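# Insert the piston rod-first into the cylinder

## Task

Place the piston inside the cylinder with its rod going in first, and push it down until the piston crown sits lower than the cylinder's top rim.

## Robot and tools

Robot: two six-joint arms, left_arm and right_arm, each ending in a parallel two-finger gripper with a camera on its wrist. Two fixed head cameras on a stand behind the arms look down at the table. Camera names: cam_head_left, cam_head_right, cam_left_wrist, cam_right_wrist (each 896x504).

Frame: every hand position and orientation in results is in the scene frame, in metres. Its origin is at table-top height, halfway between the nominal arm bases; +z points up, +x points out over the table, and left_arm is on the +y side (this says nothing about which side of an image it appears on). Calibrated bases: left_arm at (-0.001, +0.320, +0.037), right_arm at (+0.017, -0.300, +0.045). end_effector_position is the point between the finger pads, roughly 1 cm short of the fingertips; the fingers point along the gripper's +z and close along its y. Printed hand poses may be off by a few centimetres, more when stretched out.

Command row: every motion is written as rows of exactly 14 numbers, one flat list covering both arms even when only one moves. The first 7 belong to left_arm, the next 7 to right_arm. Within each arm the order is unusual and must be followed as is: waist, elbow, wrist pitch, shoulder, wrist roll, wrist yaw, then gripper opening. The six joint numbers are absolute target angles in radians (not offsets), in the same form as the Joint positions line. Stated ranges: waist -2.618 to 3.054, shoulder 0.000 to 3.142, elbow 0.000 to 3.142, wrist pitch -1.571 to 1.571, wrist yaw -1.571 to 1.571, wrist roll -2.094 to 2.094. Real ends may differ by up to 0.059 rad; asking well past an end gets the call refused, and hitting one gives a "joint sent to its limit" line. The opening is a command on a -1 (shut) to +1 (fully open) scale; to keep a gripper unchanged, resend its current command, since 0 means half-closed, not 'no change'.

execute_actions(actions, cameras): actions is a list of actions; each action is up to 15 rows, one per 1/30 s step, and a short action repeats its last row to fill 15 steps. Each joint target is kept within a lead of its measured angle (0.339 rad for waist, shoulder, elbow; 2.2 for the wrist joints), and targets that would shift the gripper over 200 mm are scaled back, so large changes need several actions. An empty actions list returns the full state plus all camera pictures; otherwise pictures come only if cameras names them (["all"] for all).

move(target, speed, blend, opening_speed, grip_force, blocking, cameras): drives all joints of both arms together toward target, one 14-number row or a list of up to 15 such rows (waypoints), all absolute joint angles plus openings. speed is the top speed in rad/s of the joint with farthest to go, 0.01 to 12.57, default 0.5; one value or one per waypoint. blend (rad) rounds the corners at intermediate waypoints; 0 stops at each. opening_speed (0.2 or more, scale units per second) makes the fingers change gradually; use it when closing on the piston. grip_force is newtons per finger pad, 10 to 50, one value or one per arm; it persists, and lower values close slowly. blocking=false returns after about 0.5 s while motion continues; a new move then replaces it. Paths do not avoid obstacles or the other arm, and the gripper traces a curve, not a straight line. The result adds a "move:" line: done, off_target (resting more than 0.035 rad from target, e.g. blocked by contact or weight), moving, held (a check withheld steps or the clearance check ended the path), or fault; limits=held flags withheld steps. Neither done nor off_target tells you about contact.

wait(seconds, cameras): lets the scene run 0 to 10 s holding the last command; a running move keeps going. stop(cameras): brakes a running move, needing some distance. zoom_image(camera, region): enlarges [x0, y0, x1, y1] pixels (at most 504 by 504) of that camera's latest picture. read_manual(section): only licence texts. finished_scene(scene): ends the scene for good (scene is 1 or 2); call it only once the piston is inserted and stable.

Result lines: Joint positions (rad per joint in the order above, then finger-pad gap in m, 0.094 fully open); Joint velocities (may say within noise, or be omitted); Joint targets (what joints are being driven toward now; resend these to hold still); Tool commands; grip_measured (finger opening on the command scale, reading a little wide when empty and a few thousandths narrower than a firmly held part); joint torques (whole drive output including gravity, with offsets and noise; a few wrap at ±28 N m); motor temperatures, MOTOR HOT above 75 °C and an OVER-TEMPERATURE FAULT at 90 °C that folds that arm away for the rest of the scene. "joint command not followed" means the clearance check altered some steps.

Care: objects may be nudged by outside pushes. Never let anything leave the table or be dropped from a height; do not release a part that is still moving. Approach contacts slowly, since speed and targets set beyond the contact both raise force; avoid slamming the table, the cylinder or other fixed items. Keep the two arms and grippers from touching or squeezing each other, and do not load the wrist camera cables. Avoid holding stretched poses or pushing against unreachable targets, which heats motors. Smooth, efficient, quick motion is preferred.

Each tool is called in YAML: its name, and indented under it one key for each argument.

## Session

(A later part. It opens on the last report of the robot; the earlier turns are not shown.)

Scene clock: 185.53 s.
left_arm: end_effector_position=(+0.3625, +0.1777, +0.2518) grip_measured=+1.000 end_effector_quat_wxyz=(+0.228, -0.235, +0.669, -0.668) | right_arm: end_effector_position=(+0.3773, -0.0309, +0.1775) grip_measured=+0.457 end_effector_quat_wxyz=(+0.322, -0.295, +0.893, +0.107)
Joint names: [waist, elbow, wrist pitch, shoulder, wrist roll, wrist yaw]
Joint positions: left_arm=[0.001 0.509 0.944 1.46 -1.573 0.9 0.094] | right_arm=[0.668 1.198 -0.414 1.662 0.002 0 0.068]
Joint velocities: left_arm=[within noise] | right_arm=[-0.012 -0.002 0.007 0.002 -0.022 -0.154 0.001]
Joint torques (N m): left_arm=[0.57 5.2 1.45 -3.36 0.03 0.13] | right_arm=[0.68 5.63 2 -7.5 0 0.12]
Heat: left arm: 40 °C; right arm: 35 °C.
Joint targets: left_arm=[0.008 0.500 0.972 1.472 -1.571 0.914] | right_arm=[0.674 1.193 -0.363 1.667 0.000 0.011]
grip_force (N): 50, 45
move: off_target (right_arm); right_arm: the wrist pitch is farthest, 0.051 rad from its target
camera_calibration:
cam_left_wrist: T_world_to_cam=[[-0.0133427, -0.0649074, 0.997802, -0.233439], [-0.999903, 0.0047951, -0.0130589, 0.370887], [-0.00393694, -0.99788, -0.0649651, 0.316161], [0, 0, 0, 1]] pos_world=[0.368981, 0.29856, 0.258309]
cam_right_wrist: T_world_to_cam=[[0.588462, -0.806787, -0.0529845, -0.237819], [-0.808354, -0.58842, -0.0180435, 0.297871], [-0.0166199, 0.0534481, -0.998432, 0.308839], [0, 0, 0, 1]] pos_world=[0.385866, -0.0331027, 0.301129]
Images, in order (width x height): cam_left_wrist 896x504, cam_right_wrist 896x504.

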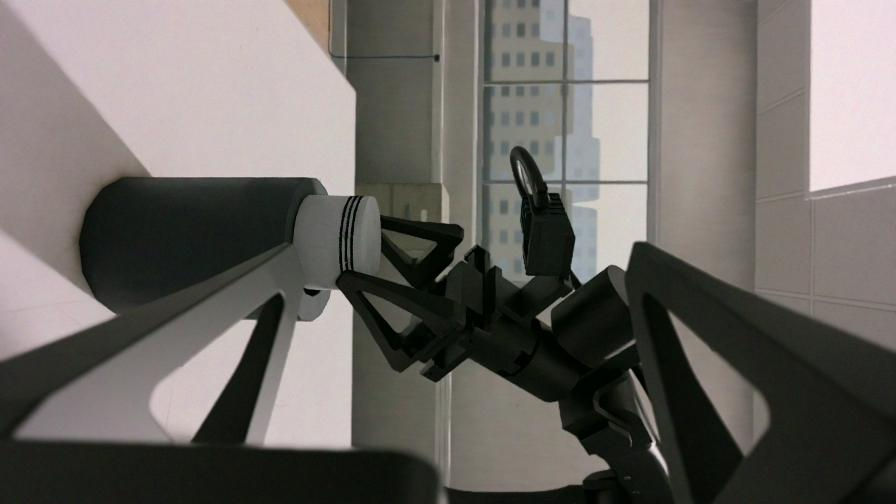

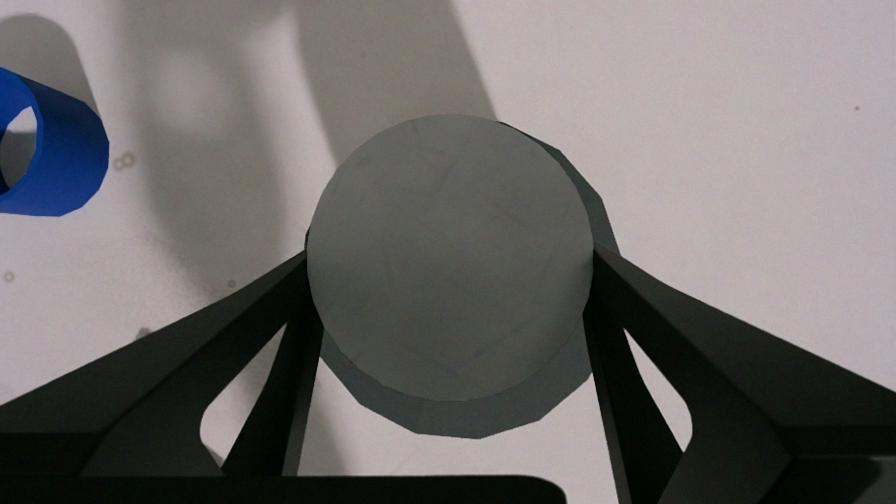

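move:
  target:
    - [0.008, 0.5, 0.972, 1.472, -1.571, 0.9136, 1.0, 0.674, 1.352, -0.555, 1.634, 0.0, 0.011, 0.25]
    - [0.008, 0.5, 0.972, 1.472, -1.571, 0.9136, 1.0, 0.685, 1.352, -0.555, 1.634, 0.0, 0.011, 0.25]
    - [0.008, 0.5, 0.972, 1.472, -1.571, 0.9136, 1.0, 0.6625, 1.275, -0.459, 1.634, 0.0, 0.011, 0.25]
  speed: 0.12
  cameras: ["cam_left_wrist", "cam_right_wrist"]

zoom_image:
  camera: "cam_right_wrist"
  region: [280, 80, 620, 420]

zoom_image:
  camera: "cam_left_wrist"
  region: [270, 160, 430, 340]

Scene clock: 195.77 s.
left_arm: end_effector_position=(+0.3625, +0.1777, +0.2518) grip_measured=+1.000 end_effector_quat_wxyz=(+0.228, -0.235, +0.669, -0.668) | right_arm: end_effector_position=(+0.3732, -0.0334, +0.1893) grip_measured=+0.457 end_effector_quat_wxyz=(+0.303, -0.298, +0.900, +0.101)
Joint names: [waist, elbow, wrist pitch, shoulder, wrist roll, wrist yaw]
Joint positions: left_arm=[0.001 0.509 0.944 1.46 -1.573 0.9 0.094] | right_arm=[0.669 1.272 -0.53 1.662 0.001 0 0.068]
Joint torques (N m): left_arm=[0.59 5.2 1.45 -3.36 0.03 0.14] | right_arm=[-0.61 6.2 2.18 -10.62 -0.02 0.12]
Heat: left arm: 40 °C; right arm: 35 °C.
Joint targets: left_arm=[0.008 0.500 0.972 1.472 -1.571 0.914] | right_arm=[0.662 1.275 -0.459 1.634 0.000 0.011]
grip_force (N): 50, 45
move: off_target (right_arm); right_arm: the wrist pitch is farthest, 0.071 rad from its target
camera_calibration:
cam_left_wrist: T_world_to_cam=[[-0.0133427, -0.0649074, 0.997802, -0.233439], [-0.999903, 0.0047951, -0.0130589, 0.370887], [-0.00393694, -0.99788, -0.0649651, 0.316161], [0, 0, 0, 1]] pos_world=[0.368981, 0.29856, 0.258309]
cam_right_wrist: T_world_to_cam=[[0.587651, -0.807443, -0.0519835, -0.236685], [-0.807574, -0.589283, 0.023877, 0.285071], [-0.0499123, 0.0279492, -0.998362, 0.332265], [0, 0, 0, 1]] pos_world=[0.385887, -0.0324087, 0.312611]
Images, in order (width x height): cam_left_wrist 896x504, cam_right_wrist 896x504.

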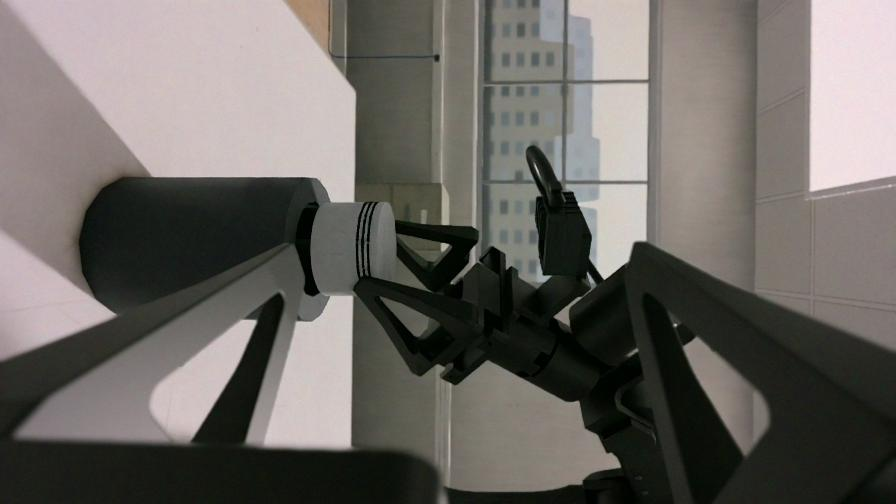

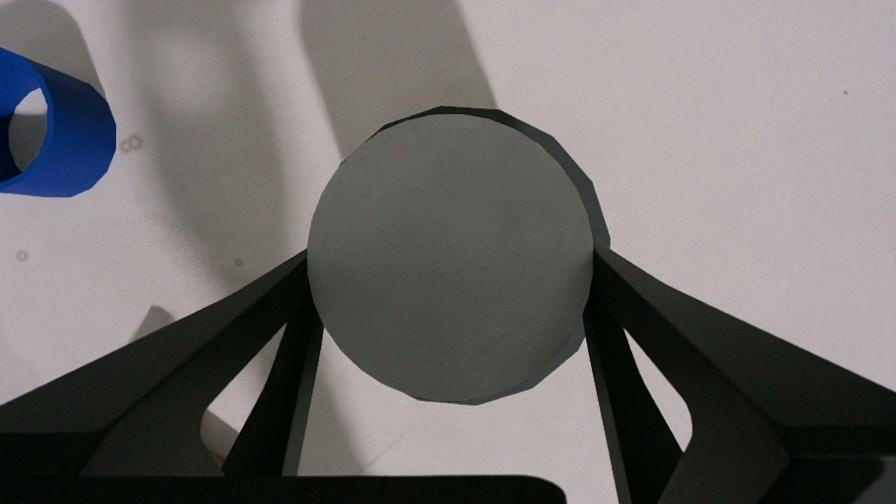

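Scaled by 1.482 from the camera's 896x504 image, which has a finer 1280x720 frame.

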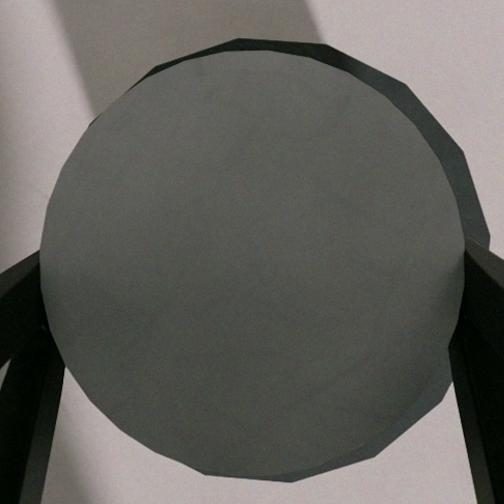

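Scaled by 2.800 from the camera's 896x504 image, which has a finer 1280x720 frame.

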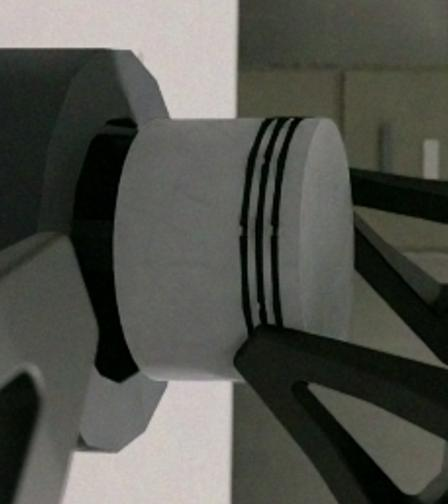

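move:
  target: [0.008, 0.5, 0.972, 1.472, -1.571, 0.9136, 1.0, 0.6625, 1.275, -0.459, 1.634, 0.0, 0.02, 0.25]
  speed: 0.1
  cameras: ["cam_left_wrist", "cam_right_wrist"]

zoom_image:
  camera: "cam_right_wrist"
  region: [280, 80, 620, 420]

zoom_image:
  camera: "cam_left_wrist"
  region: [270, 160, 430, 340]

Scene clock: 197.40 s.
left_arm: end_effector_position=(+0.3625, +0.1777, +0.2518) grip_measured=+1.000 end_effector_quat_wxyz=(+0.228, -0.235, +0.669, -0.668) | right_arm: end_effector_position=(+0.3736, -0.0338, +0.1893) grip_measured=+0.457 end_effector_quat_wxyz=(+0.304, -0.297, +0.900, +0.099)
Joint names: [waist, elbow, wrist pitch, shoulder, wrist roll, wrist yaw]
Joint positions: left_arm=[0.001 0.509 0.944 1.46 -1.573 0.9 0.094] | right_arm=[0.669 1.272 -0.53 1.662 0.001 0.003 0.068]
Joint torques (N m): left_arm=[0.58 5.2 1.44 -3.36 0.04 0.13] | right_arm=[-0.54 6.19 2.23 -10.61 0 0.16]
Motor temperatures (°C): left_arm=[28 31 40 28 27 27 25] | right_arm=[30 33 36 32 28 29 30]
Heat: left arm: 40 °C; right arm: 36 °C.
Joint targets: left_arm=[0.008 0.500 0.972 1.472 -1.571 0.914] | right_arm=[0.662 1.275 -0.459 1.634 0.000 0.020]
grip_force (N): 50, 45
move: off_target (right_arm); right_arm: the wrist pitch is farthest, 0.071 rad from its target
camera_calibration:
cam_left_wrist: T_world_to_cam=[[-0.0133427, -0.0649074, 0.997802, -0.233439], [-0.999903, 0.0047951, -0.0130589, 0.370887], [-0.00393694, -0.99788, -0.0649651, 0.316161], [0, 0, 0, 1]] pos_world=[0.368981, 0.29856, 0.258309]
cam_right_wrist: T_world_to_cam=[[0.586258, -0.808609, -0.0495318, -0.237222], [-0.808677, -0.587769, 0.0238626, 0.285591], [-0.0484087, 0.0260657, -0.998487, 0.331682], [0, 0, 0, 1]] pos_world=[0.38608, -0.0326043, 0.312615]
Images, in order (width x height): cam_left_wrist 896x504, cam_right_wrist 896x504.

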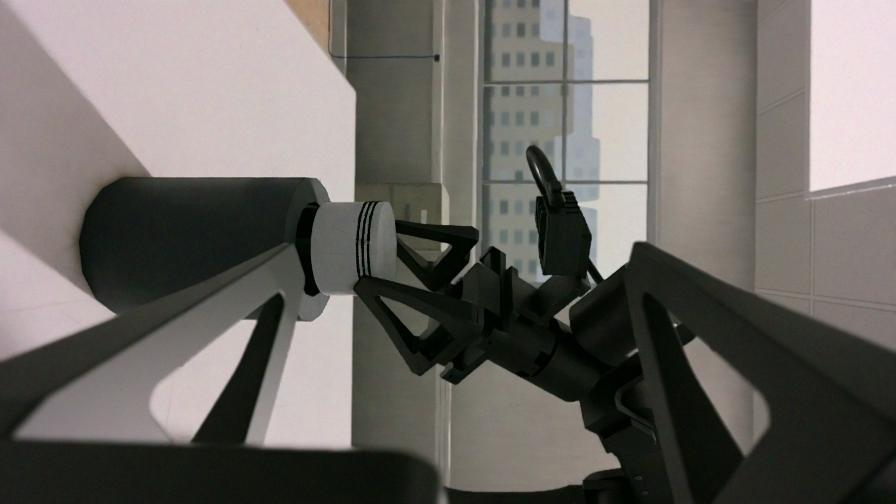

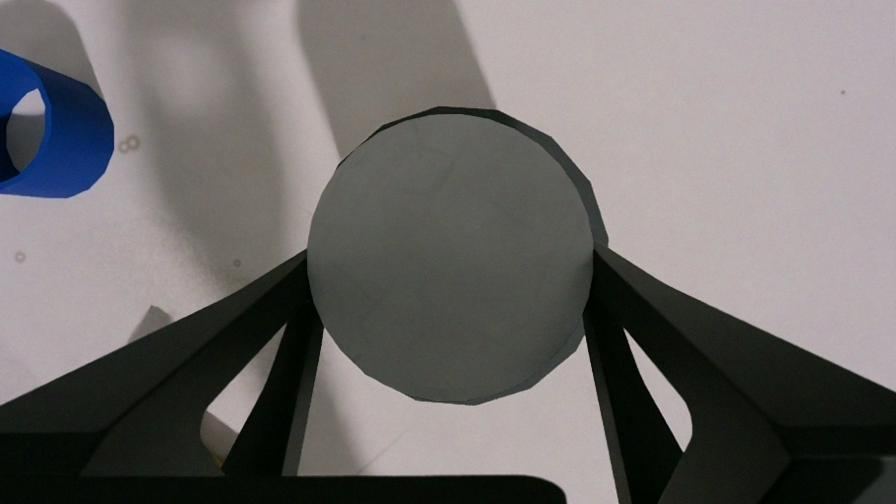

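Scaled by 1.482 from the camera's 896x504 image, which has a finer 1280x720 frame.

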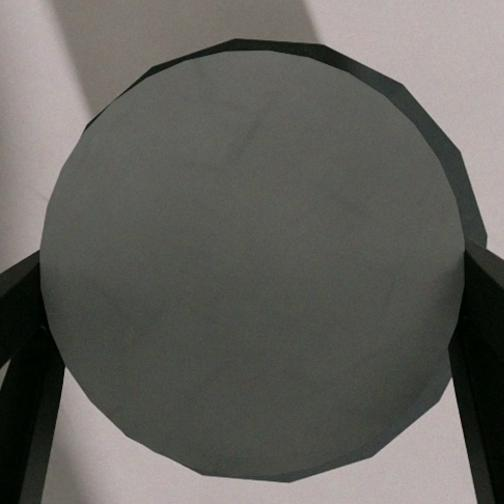

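Scaled by 2.800 from the camera's 896x504 image, which has a finer 1280x720 frame.

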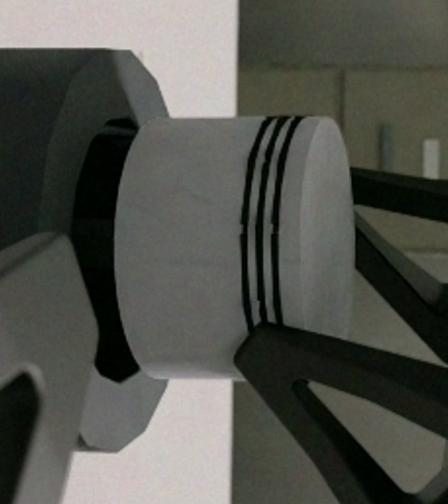

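move:
  target: [0.008, 0.5, 0.972, 1.472, -1.571, 0.9136, 1.0, 0.6625, 1.163, -0.328, 1.634, 0.0, 0.02, 0.25]
  speed: 0.06
  cameras: ["cam_left_wrist", "cam_right_wrist"]

zoom_image:
  camera: "cam_right_wrist"
  region: [280, 80, 620, 420]

zoom_image:
  camera: "cam_left_wrist"
  region: [270, 160, 430, 340]

Scene clock: 201.13 s.
left_arm: end_effector_position=(+0.3625, +0.1777, +0.2518) grip_measured=+1.000 end_effector_quat_wxyz=(+0.228, -0.235, +0.669, -0.668) | right_arm: end_effector_position=(+0.3813, -0.0284, +0.1771) grip_measured=+0.457 end_effector_quat_wxyz=(+0.337, -0.293, +0.888, +0.110)
Joint names: [waist, elbow, wrist pitch, shoulder, wrist roll, wrist yaw]
Joint positions: left_arm=[0.001 0.509 0.944 1.46 -1.573 0.9 0.094] | right_arm=[0.669 1.176 -0.36 1.662 0.001 0.005 0.068]
Joint torques (N m): left_arm=[0.58 5.22 1.45 -3.36 0.03 0.13] | right_arm=[-0.5 5.09 1.85 -10.48 -0.01 0.16]
Heat: left arm: 40 °C; right arm: 36 °C.
Joint targets: left_arm=[0.008 0.500 0.972 1.472 -1.571 0.914] | right_arm=[0.662 1.163 -0.328 1.634 0.000 0.020]
grip_force (N): 50, 45
move: done
camera_calibration:
cam_left_wrist: T_world_to_cam=[[-0.0133427, -0.0649074, 0.997802, -0.233439], [-0.999903, 0.0047951, -0.0130589, 0.370887], [-0.00393694, -0.99788, -0.0649651, 0.316161], [0, 0, 0, 1]] pos_world=[0.368981, 0.29856, 0.258309]
cam_right_wrist: T_world_to_cam=[[0.58838, -0.807081, -0.0492965, -0.238777], [-0.808511, -0.586412, -0.0492996, 0.308117], [0.0108807, 0.0688637, -0.997567, 0.298152], [0, 0, 0, 1]] pos_world=[0.386363, -0.0325613, 0.300846]
Images, in order (width x height): cam_left_wrist 896x504, cam_right_wrist 896x504.

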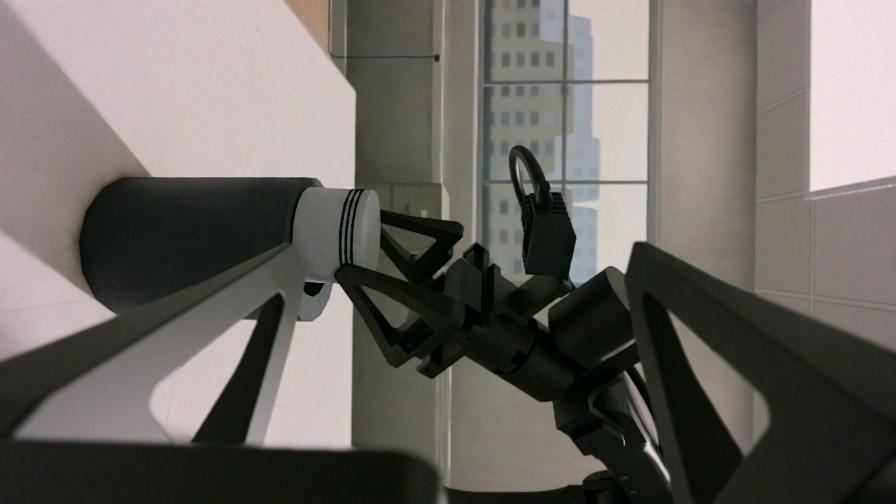

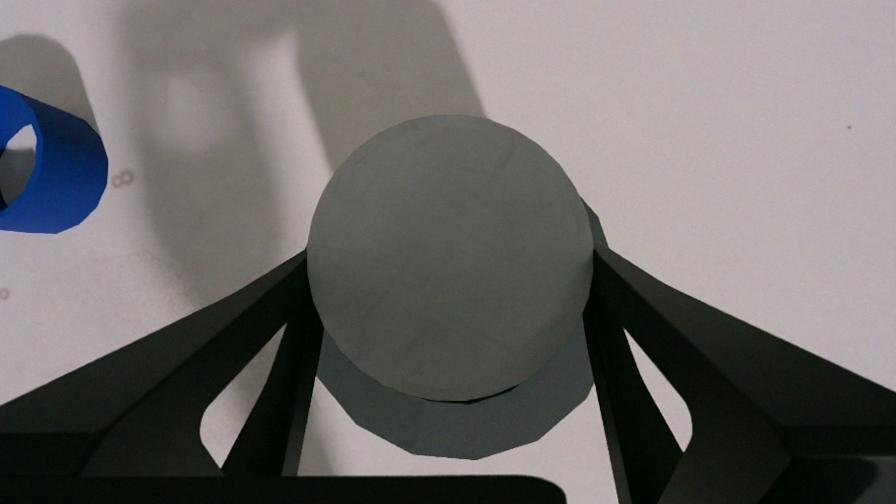

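Scaled by 1.482 from the camera's 896x504 image, which has a finer 1280x720 frame.

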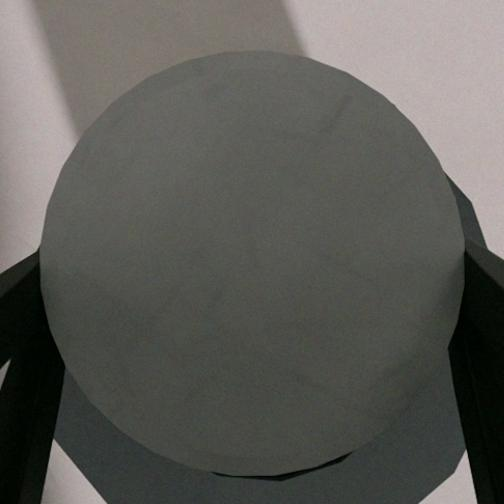

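Scaled by 2.800 from the camera's 896x504 image, which has a finer 1280x720 frame.

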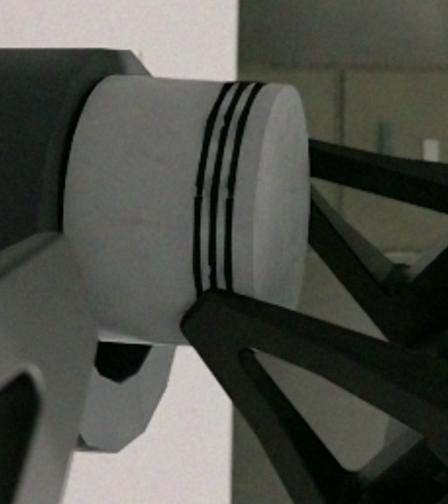

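zoom_image:
  camera: "cam_right_wrist"
  region: [290, 180, 640, 480]

zoom_image:
  camera: "cam_right_wrist"
  region: [400, 380, 560, 480]

Scaled by 1.440 from the camera's 896x504 image, which has a finer 1280x720 frame.

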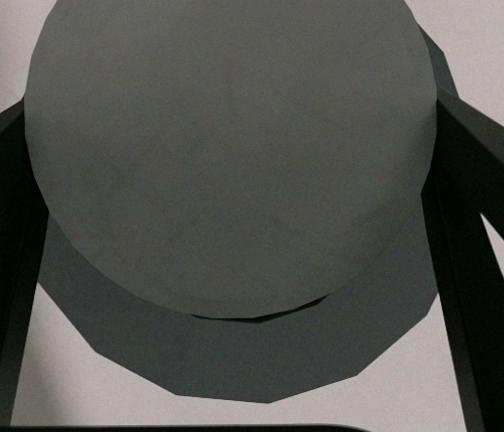

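Scaled by 3.150 from the camera's 896x504 image, which has a finer 1280x720 frame.

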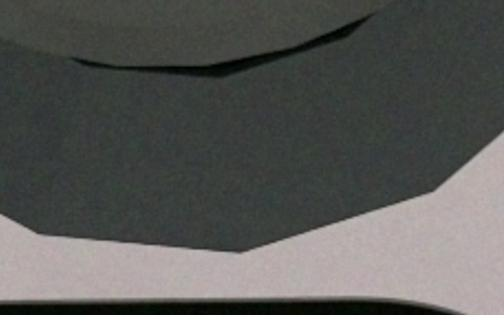

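move:
  target:
    - [0.008, 0.5, 0.972, 1.472, -1.571, 0.9136, 1.0, 0.6625, 1.352, -0.575, 1.634, 0.0, 0.02, 0.25]
    - [0.008, 0.5, 0.972, 1.472, -1.571, 0.9136, 1.0, 0.6625, 1.275, -0.469, 1.634, 0.0, 0.02, 0.25]
  speed: 0.12
  cameras: ["cam_left_wrist", "cam_right_wrist"]

zoom_image:
  camera: "cam_right_wrist"
  region: [280, 80, 620, 420]

zoom_image:
  camera: "cam_left_wrist"
  region: [270, 160, 430, 340]

Scene clock: 216.80 s.
left_arm: end_effector_position=(+0.3625, +0.1777, +0.2518) grip_measured=+1.000 end_effector_quat_wxyz=(+0.228, -0.235, +0.669, -0.668) | right_arm: end_effector_position=(+0.3725, -0.0355, +0.1879) grip_measured=+0.457 end_effector_quat_wxyz=(+0.300, -0.297, +0.901, +0.096)
Joint names: [waist, elbow, wrist pitch, shoulder, wrist roll, wrist yaw]
Joint positions: left_arm=[0.001 0.509 0.944 1.46 -1.573 0.9 0.094] | right_arm=[0.669 1.272 -0.539 1.662 0.001 0.007 0.068]
Joint torques (N m): left_arm=[0.59 5.2 1.45 -3.37 0.03 0.13] | right_arm=[-0.5 6.23 2.15 -10.58 0.01 0.12]
Heat: left arm: 41 °C; right arm: 35 °C.
Joint targets: left_arm=[0.008 0.500 0.972 1.472 -1.571 0.914] | right_arm=[0.662 1.275 -0.469 1.634 0.000 0.020]
grip_force (N): 50, 45
move: off_target (right_arm); right_arm: the wrist pitch is farthest, 0.070 rad from its target
camera_calibration:
cam_left_wrist: T_world_to_cam=[[-0.0133427, -0.0649074, 0.997802, -0.233439], [-0.999903, 0.0047951, -0.0130589, 0.370887], [-0.00393694, -0.99788, -0.0649651, 0.316161], [0, 0, 0, 1]] pos_world=[0.368981, 0.29856, 0.258309]
cam_right_wrist: T_world_to_cam=[[0.584409, -0.810145, -0.0461658, -0.237939], [-0.809674, -0.585951, 0.0330155, 0.282434], [-0.0537983, 0.0180847, -0.998388, 0.33206], [0, 0, 0, 1]] pos_world=[0.385598, -0.0332779, 0.311216]
Images, in order (width x height): cam_left_wrist 896x504, cam_right_wrist 896x504.

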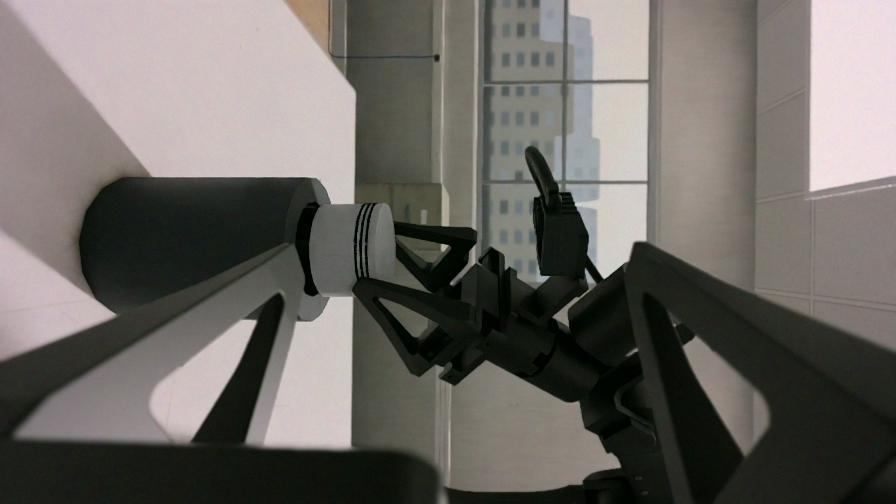

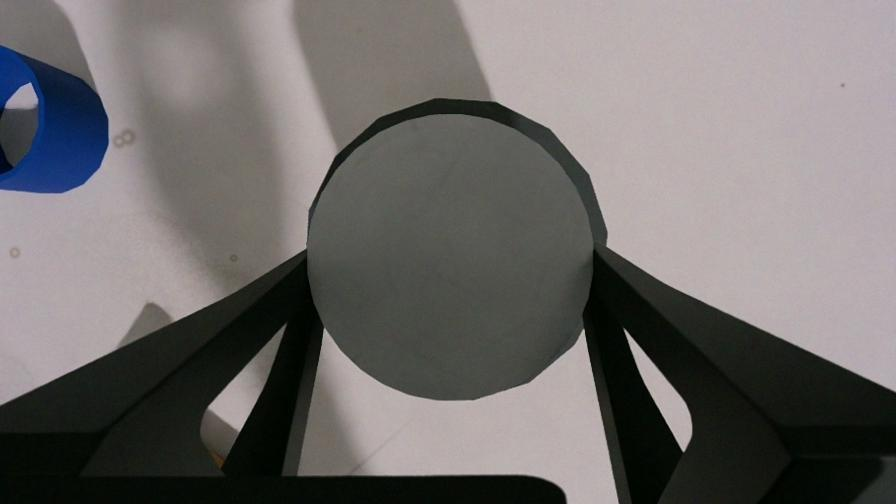

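Scaled by 1.482 from the camera's 896x504 image, which has a finer 1280x720 frame.

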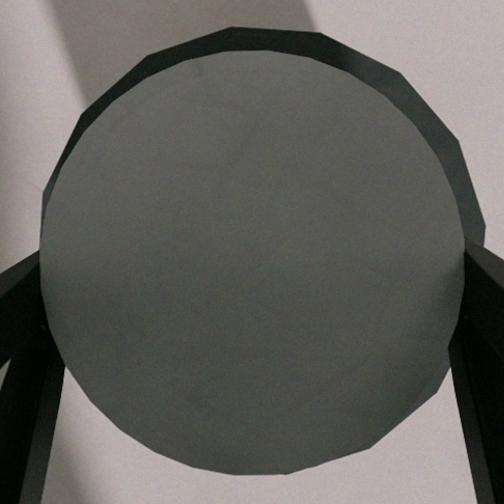

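Scaled by 2.800 from the camera's 896x504 image, which has a finer 1280x720 frame.

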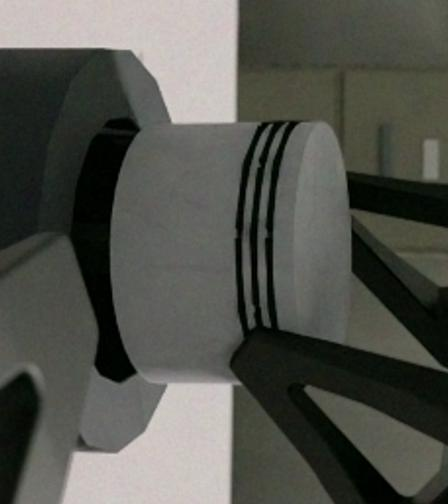

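move:
  target: [0.008, 0.5, 0.972, 1.472, -1.571, 0.9136, 1.0, 0.6625, 1.275, -0.469, 1.634, 0.0, -0.008, 0.25]
  speed: 0.05
  cameras: ["cam_right_wrist"]

zoom_image:
  camera: "cam_right_wrist"
  region: [280, 80, 620, 420]

Scene clock: 218.90 s.
left_arm: end_effector_position=(+0.3625, +0.1777, +0.2518) grip_measured=+1.000 end_effector_quat_wxyz=(+0.228, -0.235, +0.669, -0.668) | right_arm: end_effector_position=(+0.3716, -0.0342, +0.1879) grip_measured=+0.457 end_effector_quat_wxyz=(+0.299, -0.299, +0.901, +0.100)
Joint names: [waist, elbow, wrist pitch, shoulder, wrist roll, wrist yaw]
Joint positions: left_arm=[0.001 0.509 0.944 1.46 -1.573 0.9 0.094] | right_arm=[0.669 1.272 -0.539 1.662 0.001 -0.001 0.068]
Joint torques (N m): left_arm=[0.58 5.2 1.44 -3.36 0.03 0.13] | right_arm=[-0.59 6.16 2.18 -10.51 -0.01 -0.08]
Heat: left arm: 41 °C; right arm: 35 °C.
Joint targets: left_arm=[0.008 0.500 0.972 1.472 -1.571 0.914] | right_arm=[0.662 1.275 -0.469 1.634 0.000 -0.008]
grip_force (N): 50, 45
move: off_target (right_arm); right_arm: the wrist pitch is farthest, 0.070 rad from its target
camera_calibration:
cam_right_wrist: T_world_to_cam=[[0.588229, -0.806961, -0.0529204, -0.236512], [-0.806618, -0.590148, 0.0330599, 0.281146], [-0.0579089, 0.0232397, -0.998051, 0.333565], [0, 0, 0, 1]] pos_world=[0.385218, -0.0326901, 0.311104]
Images, in order (width x height): cam_right_wrist 896x504.

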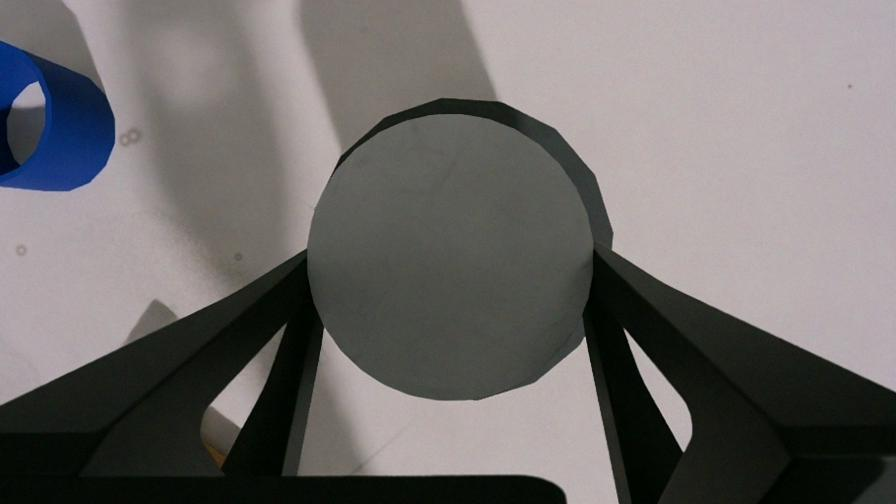

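Scaled by 1.482 from the camera's 896x504 image, which has a finer 1280x720 frame.

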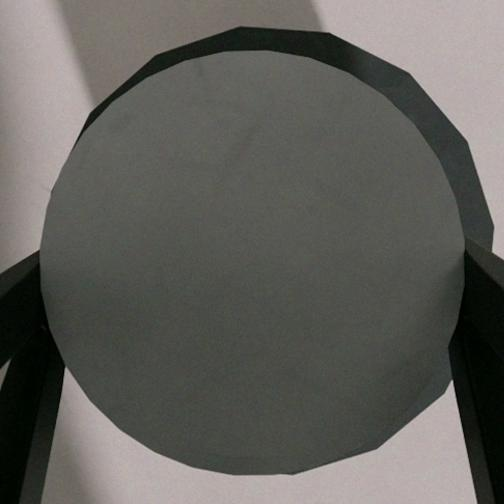

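move:
  target: [0.008, 0.5, 0.972, 1.472, -1.571, 0.9136, 1.0, 0.6625, 1.163, -0.334, 1.634, 0.0, 0.0165, 0.25]
  speed: 0.06
  cameras: ["cam_left_wrist", "cam_right_wrist"]

zoom_image:
  camera: "cam_right_wrist"
  region: [280, 80, 620, 420]

zoom_image:
  camera: "cam_left_wrist"
  region: [270, 160, 430, 340]

Scene clock: 222.63 s.
left_arm: end_effector_position=(+0.3625, +0.1777, +0.2518) grip_measured=+1.000 end_effector_quat_wxyz=(+0.228, -0.235, +0.669, -0.668) | right_arm: end_effector_position=(+0.3724, -0.0349, +0.1763) grip_measured=+0.457 end_effector_quat_wxyz=(+0.320, -0.295, +0.894, +0.106)
Joint names: [waist, elbow, wrist pitch, shoulder, wrist roll, wrist yaw]
Joint positions: left_arm=[0.001 0.509 0.944 1.46 -1.573 0.9 0.094] | right_arm=[0.667 1.176 -0.417 1.643 0.001 0.001 0.068]
Joint torques (N m): left_arm=[0.59 5.2 1.45 -3.36 0.03 0.13] | right_arm=[-0.43 5.04 2.42 -8.51 0 0.14]
Heat: left arm: 41 °C; right arm: 36 °C.
Joint targets: left_arm=[0.008 0.500 0.972 1.472 -1.571 0.914] | right_arm=[0.663 1.163 -0.334 1.634 0.000 0.016]
grip_force (N): 50, 45
move: off_target (right_arm); right_arm: the wrist pitch is farthest, 0.083 rad from its target
camera_calibration:
cam_left_wrist: T_world_to_cam=[[-0.0133427, -0.0649074, 0.997802, -0.233439], [-0.999903, 0.0047951, -0.0130589, 0.370887], [-0.00393694, -0.99788, -0.0649651, 0.316161], [0, 0, 0, 1]] pos_world=[0.368981, 0.29856, 0.258309]
cam_right_wrist: T_world_to_cam=[[0.58803, -0.807178, -0.0518162, -0.238249], [-0.808579, -0.588258, -0.0123422, 0.290555], [-0.020519, 0.049155, -0.99858, 0.309226], [0, 0, 0, 1]] pos_world=[0.381379, -0.0365875, 0.300028]
Images, in order (width x height): cam_left_wrist 896x504, cam_right_wrist 896x504.

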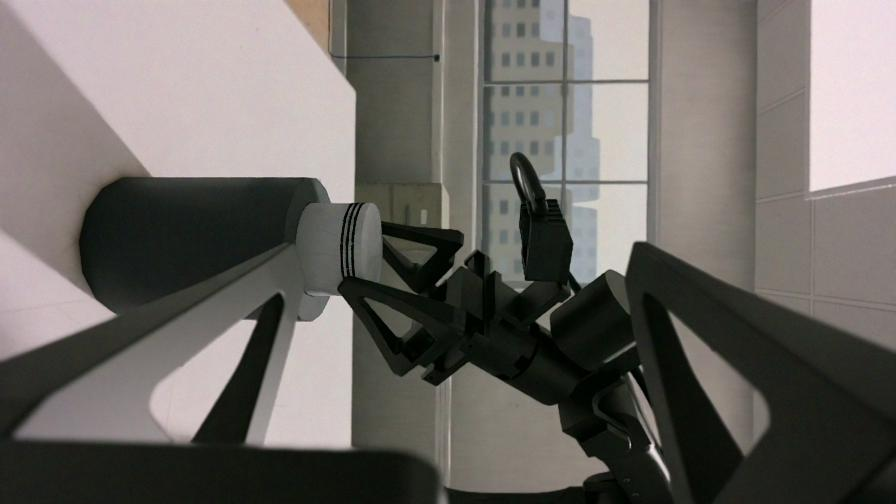

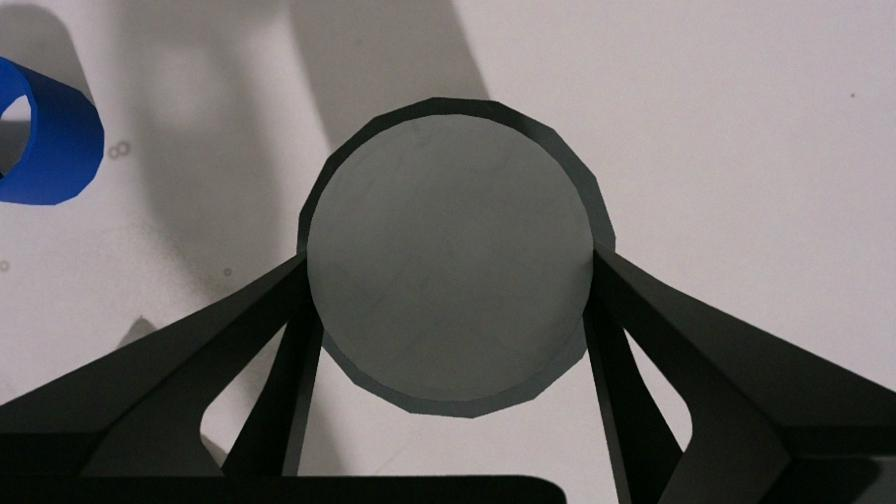

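Scaled by 1.482 from the camera's 896x504 image, which has a finer 1280x720 frame.

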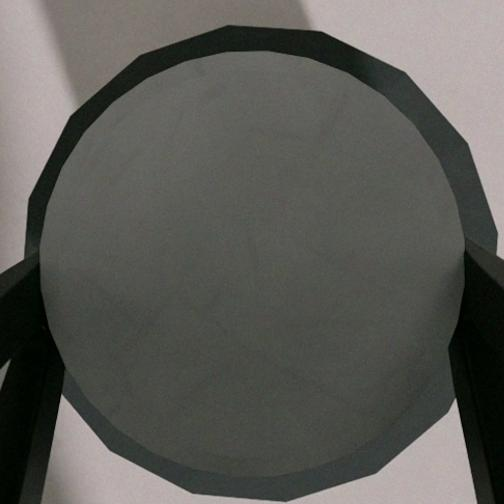

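Scaled by 2.800 from the camera's 896x504 image, which has a finer 1280x720 frame.

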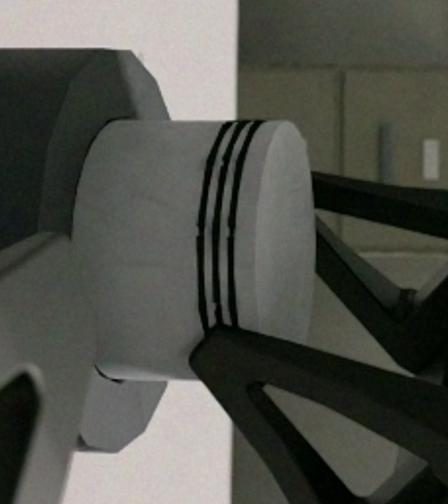

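zoom_image:
  camera: "cam_left_wrist"
  region: [285, 190, 335, 240]

zoom_image:
  camera: "cam_left_wrist"
  region: [285, 270, 335, 320]

Scaled by 10.080 from the camera's 896x504 image, which has a finer 1280x720 frame.

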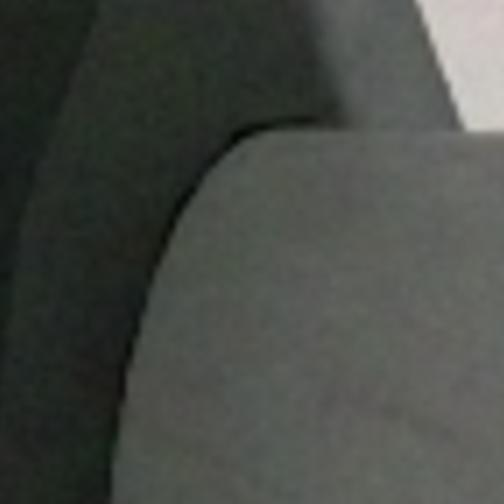

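Scaled by 10.080 from the camera's 896x504 image, which has a finer 1280x720 frame.

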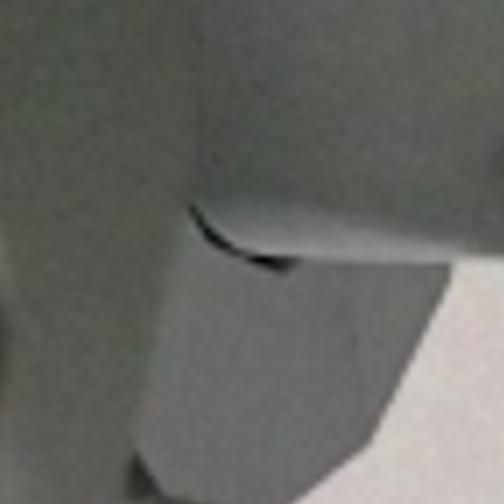

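move:
  target:
    - [0.008, 0.5, 0.972, 1.472, -1.571, 0.9136, 1.0, 0.6625, 1.34, -0.52, 1.66, 0.0, 0.0165, 0.25]
    - [0.008, 0.5, 0.972, 1.472, -1.571, 0.9136, 1.0, 0.6625, 1.30, -0.48, 1.69, 0.0, 0.0165, 0.25]
    - [0.008, 0.5, 0.972, 1.472, -1.571, 0.9136, 1.0, 0.6625, 1.243, -0.4, 1.684, 0.0, 0.0165, 0.25]
  speed: 0.12
  cameras: ["cam_left_wrist", "cam_right_wrist"]

zoom_image:
  camera: "cam_left_wrist"
  region: [270, 160, 430, 340]

Scene clock: 237.37 s.
left_arm: end_effector_position=(+0.3625, +0.1777, +0.2518) grip_measured=+1.000 end_effector_quat_wxyz=(+0.228, -0.235, +0.669, -0.668) | right_arm: end_effector_position=(+0.3757, -0.0331, +0.1741) grip_measured=+0.457 end_effector_quat_wxyz=(+0.296, -0.298, +0.903, +0.096)
Joint names: [waist, elbow, wrist pitch, shoulder, wrist roll, wrist yaw]
Joint positions: left_arm=[0.001 0.509 0.944 1.46 -1.573 0.9 0.094] | right_arm=[0.667 1.255 -0.501 1.692 0.001 0.003 0.068]
Joint torques (N m): left_arm=[0.59 5.19 1.45 -3.36 0.03 0.14] | right_arm=[-0.35 5.12 2.55 -8.91 -0.01 0.14]
Heat: left arm: 41 °C; right arm: 37 °C.
Joint targets: left_arm=[0.008 0.500 0.972 1.472 -1.571 0.914] | right_arm=[0.663 1.243 -0.400 1.684 0.000 0.017]
grip_force (N): 50, 45
move: off_target (right_arm); right_arm: the wrist pitch is farthest, 0.101 rad from its target
camera_calibration:
cam_left_wrist: T_world_to_cam=[[-0.0133427, -0.0649074, 0.997802, -0.233439], [-0.999903, 0.0047951, -0.0130589, 0.370887], [-0.00393694, -0.99788, -0.0649651, 0.316161], [0, 0, 0, 1]] pos_world=[0.368981, 0.29856, 0.258309]
cam_right_wrist: T_world_to_cam=[[0.584571, -0.809858, -0.0490681, -0.238108], [-0.808924, -0.586428, 0.041761, 0.285083], [-0.0625953, 0.0152801, -0.997922, 0.321562], [0, 0, 0, 1]] pos_world=[0.38993, -0.0305669, 0.297305]
Images, in order (width x height): cam_left_wrist 896x504, cam_right_wrist 896x504.

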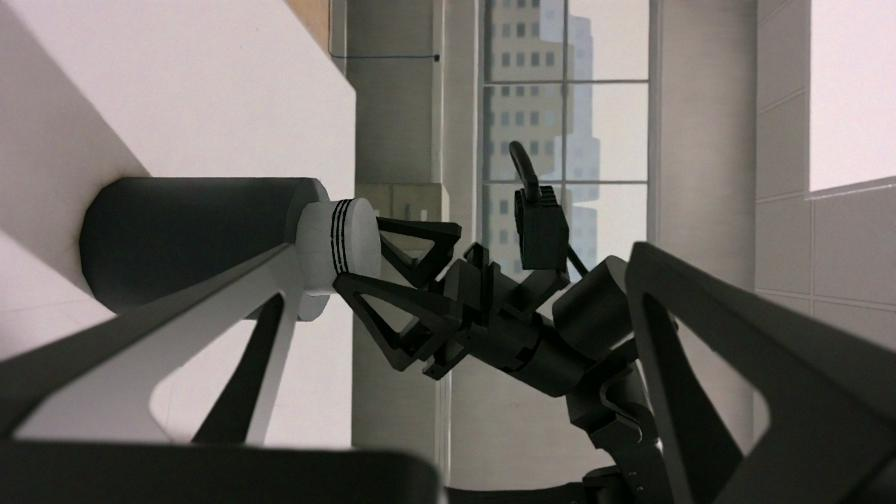

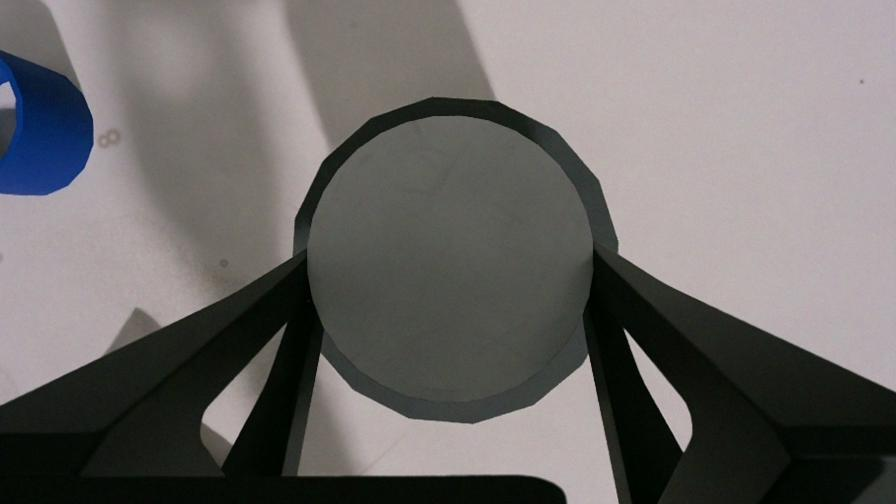

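Scaled by 2.800 from the camera's 896x504 image, which has a finer 1280x720 frame.

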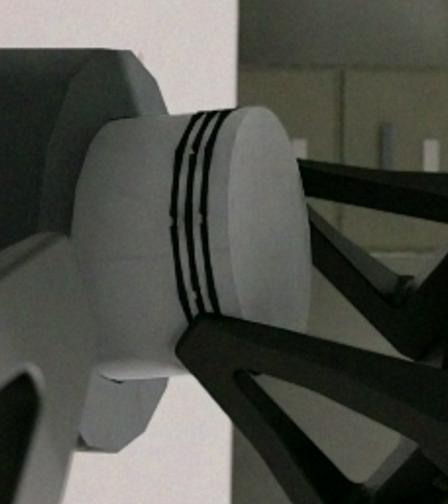

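zoom_image:
  camera: "cam_right_wrist"
  region: [280, 80, 620, 430]

zoom_image:
  camera: "cam_left_wrist"
  region: [285, 185, 395, 305]

Scaled by 1.440 from the camera's 896x504 image, which has a finer 1280x720 frame.

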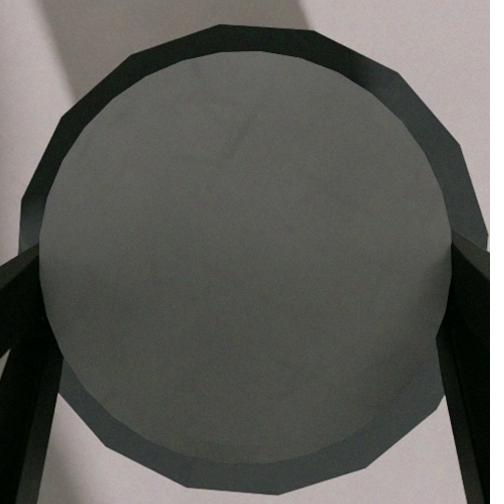

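Scaled by 4.200 from the camera's 896x504 image, which has a finer 1280x720 frame.

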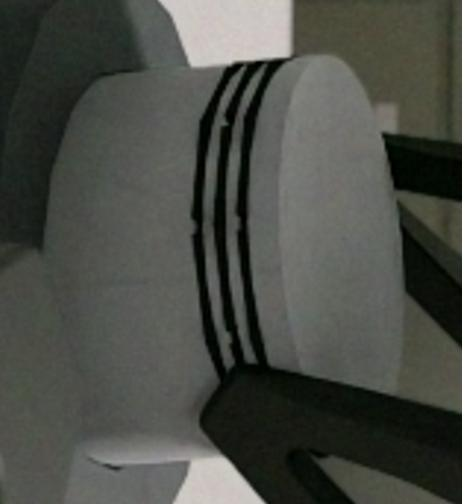

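move:
  target: [0.008, 0.5, 0.972, 1.472, -1.571, 0.9136, 1.0, 0.6625, 1.193, -0.374, 1.615, 0.0, 0.0165, 0.25]
  speed: 0.05
  cameras: ["cam_left_wrist", "cam_right_wrist"]

zoom_image:
  camera: "cam_left_wrist"
  region: [270, 160, 430, 340]

zoom_image:
  camera: "cam_right_wrist"
  region: [280, 80, 620, 430]

Scene clock: 242.57 s.
left_arm: end_effector_position=(+0.3625, +0.1777, +0.2518) grip_measured=+1.000 end_effector_quat_wxyz=(+0.228, -0.235, +0.669, -0.668) | right_arm: end_effector_position=(+0.3754, -0.0333, +0.1742) grip_measured=+0.457 end_effector_quat_wxyz=(+0.315, -0.296, +0.896, +0.103)
Joint names: [waist, elbow, wrist pitch, shoulder, wrist roll, wrist yaw]
Joint positions: left_arm=[0.001 0.509 0.944 1.46 -1.573 0.9 0.094] | right_arm=[0.667 1.197 -0.429 1.664 0 0.003 0.068]
Joint torques (N m): left_arm=[0.58 5.2 1.45 -3.36 0.03 0.13] | right_arm=[-0.36 5.67 2.04 -12.53 0.04 0.16]
Heat: left arm: 42 °C; right arm: 37 °C.
Joint targets: left_arm=[0.008 0.500 0.972 1.472 -1.571 0.914] | right_arm=[0.663 1.193 -0.374 1.615 0.000 0.017]
grip_force (N): 50, 45
move: off_target (right_arm); right_arm: the wrist pitch is farthest, 0.055 rad from its target
camera_calibration:
cam_left_wrist: T_world_to_cam=[[-0.0133427, -0.0649074, 0.997802, -0.233439], [-0.999903, 0.0047951, -0.0130589, 0.370887], [-0.00393694, -0.99788, -0.0649651, 0.316161], [0, 0, 0, 1]] pos_world=[0.368981, 0.29856, 0.258309]
cam_right_wrist: T_world_to_cam=[[0.587304, -0.807899, -0.0487218, -0.239132], [-0.808895, -0.587952, -0.0012755, 0.292146], [-0.0276156, 0.0401599, -0.998812, 0.309475], [0, 0, 0, 1]] pos_world=[0.385305, -0.0338554, 0.297829]
Images, in order (width x height): cam_left_wrist 896x504, cam_right_wrist 896x504.

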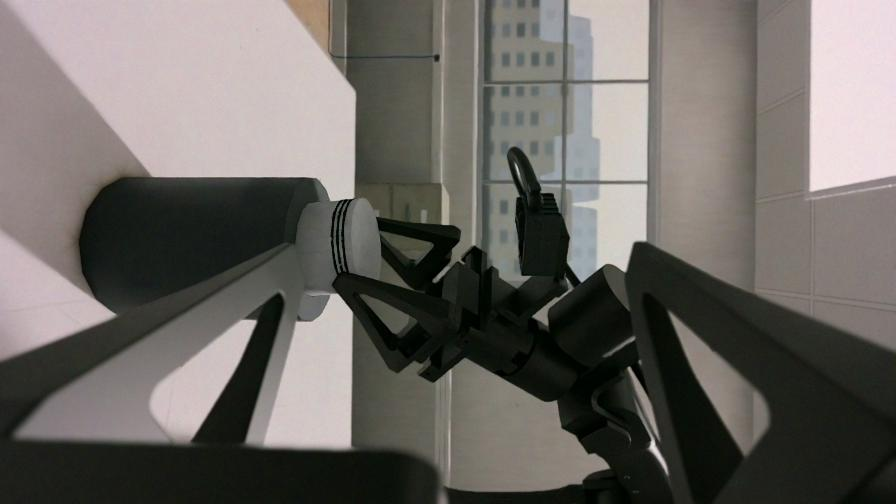

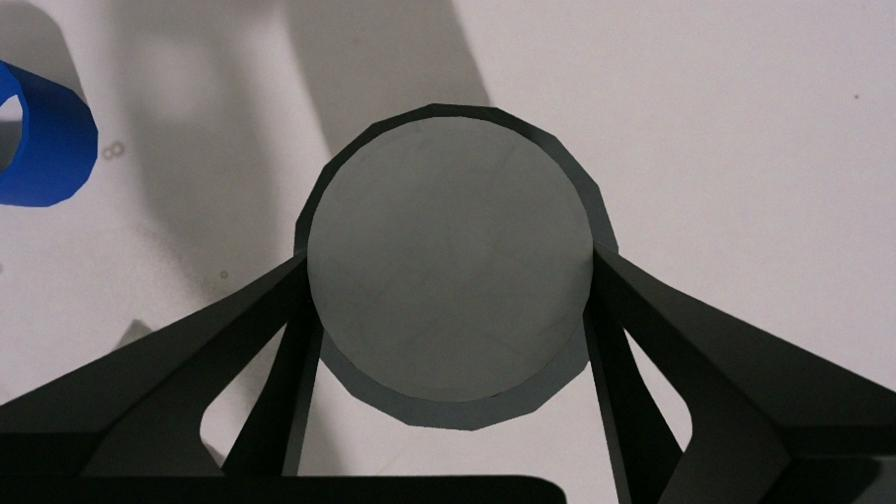

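Scaled by 2.800 from the camera's 896x504 image, which has a finer 1280x720 frame.

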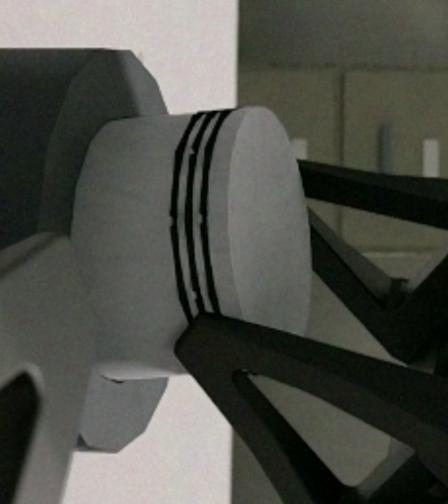

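Scaled by 1.440 from the camera's 896x504 image, which has a finer 1280x720 frame.

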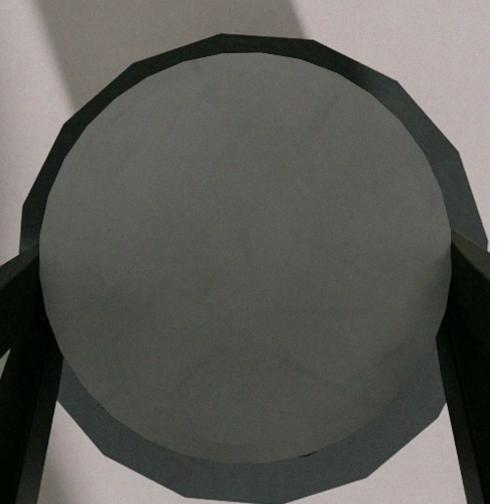

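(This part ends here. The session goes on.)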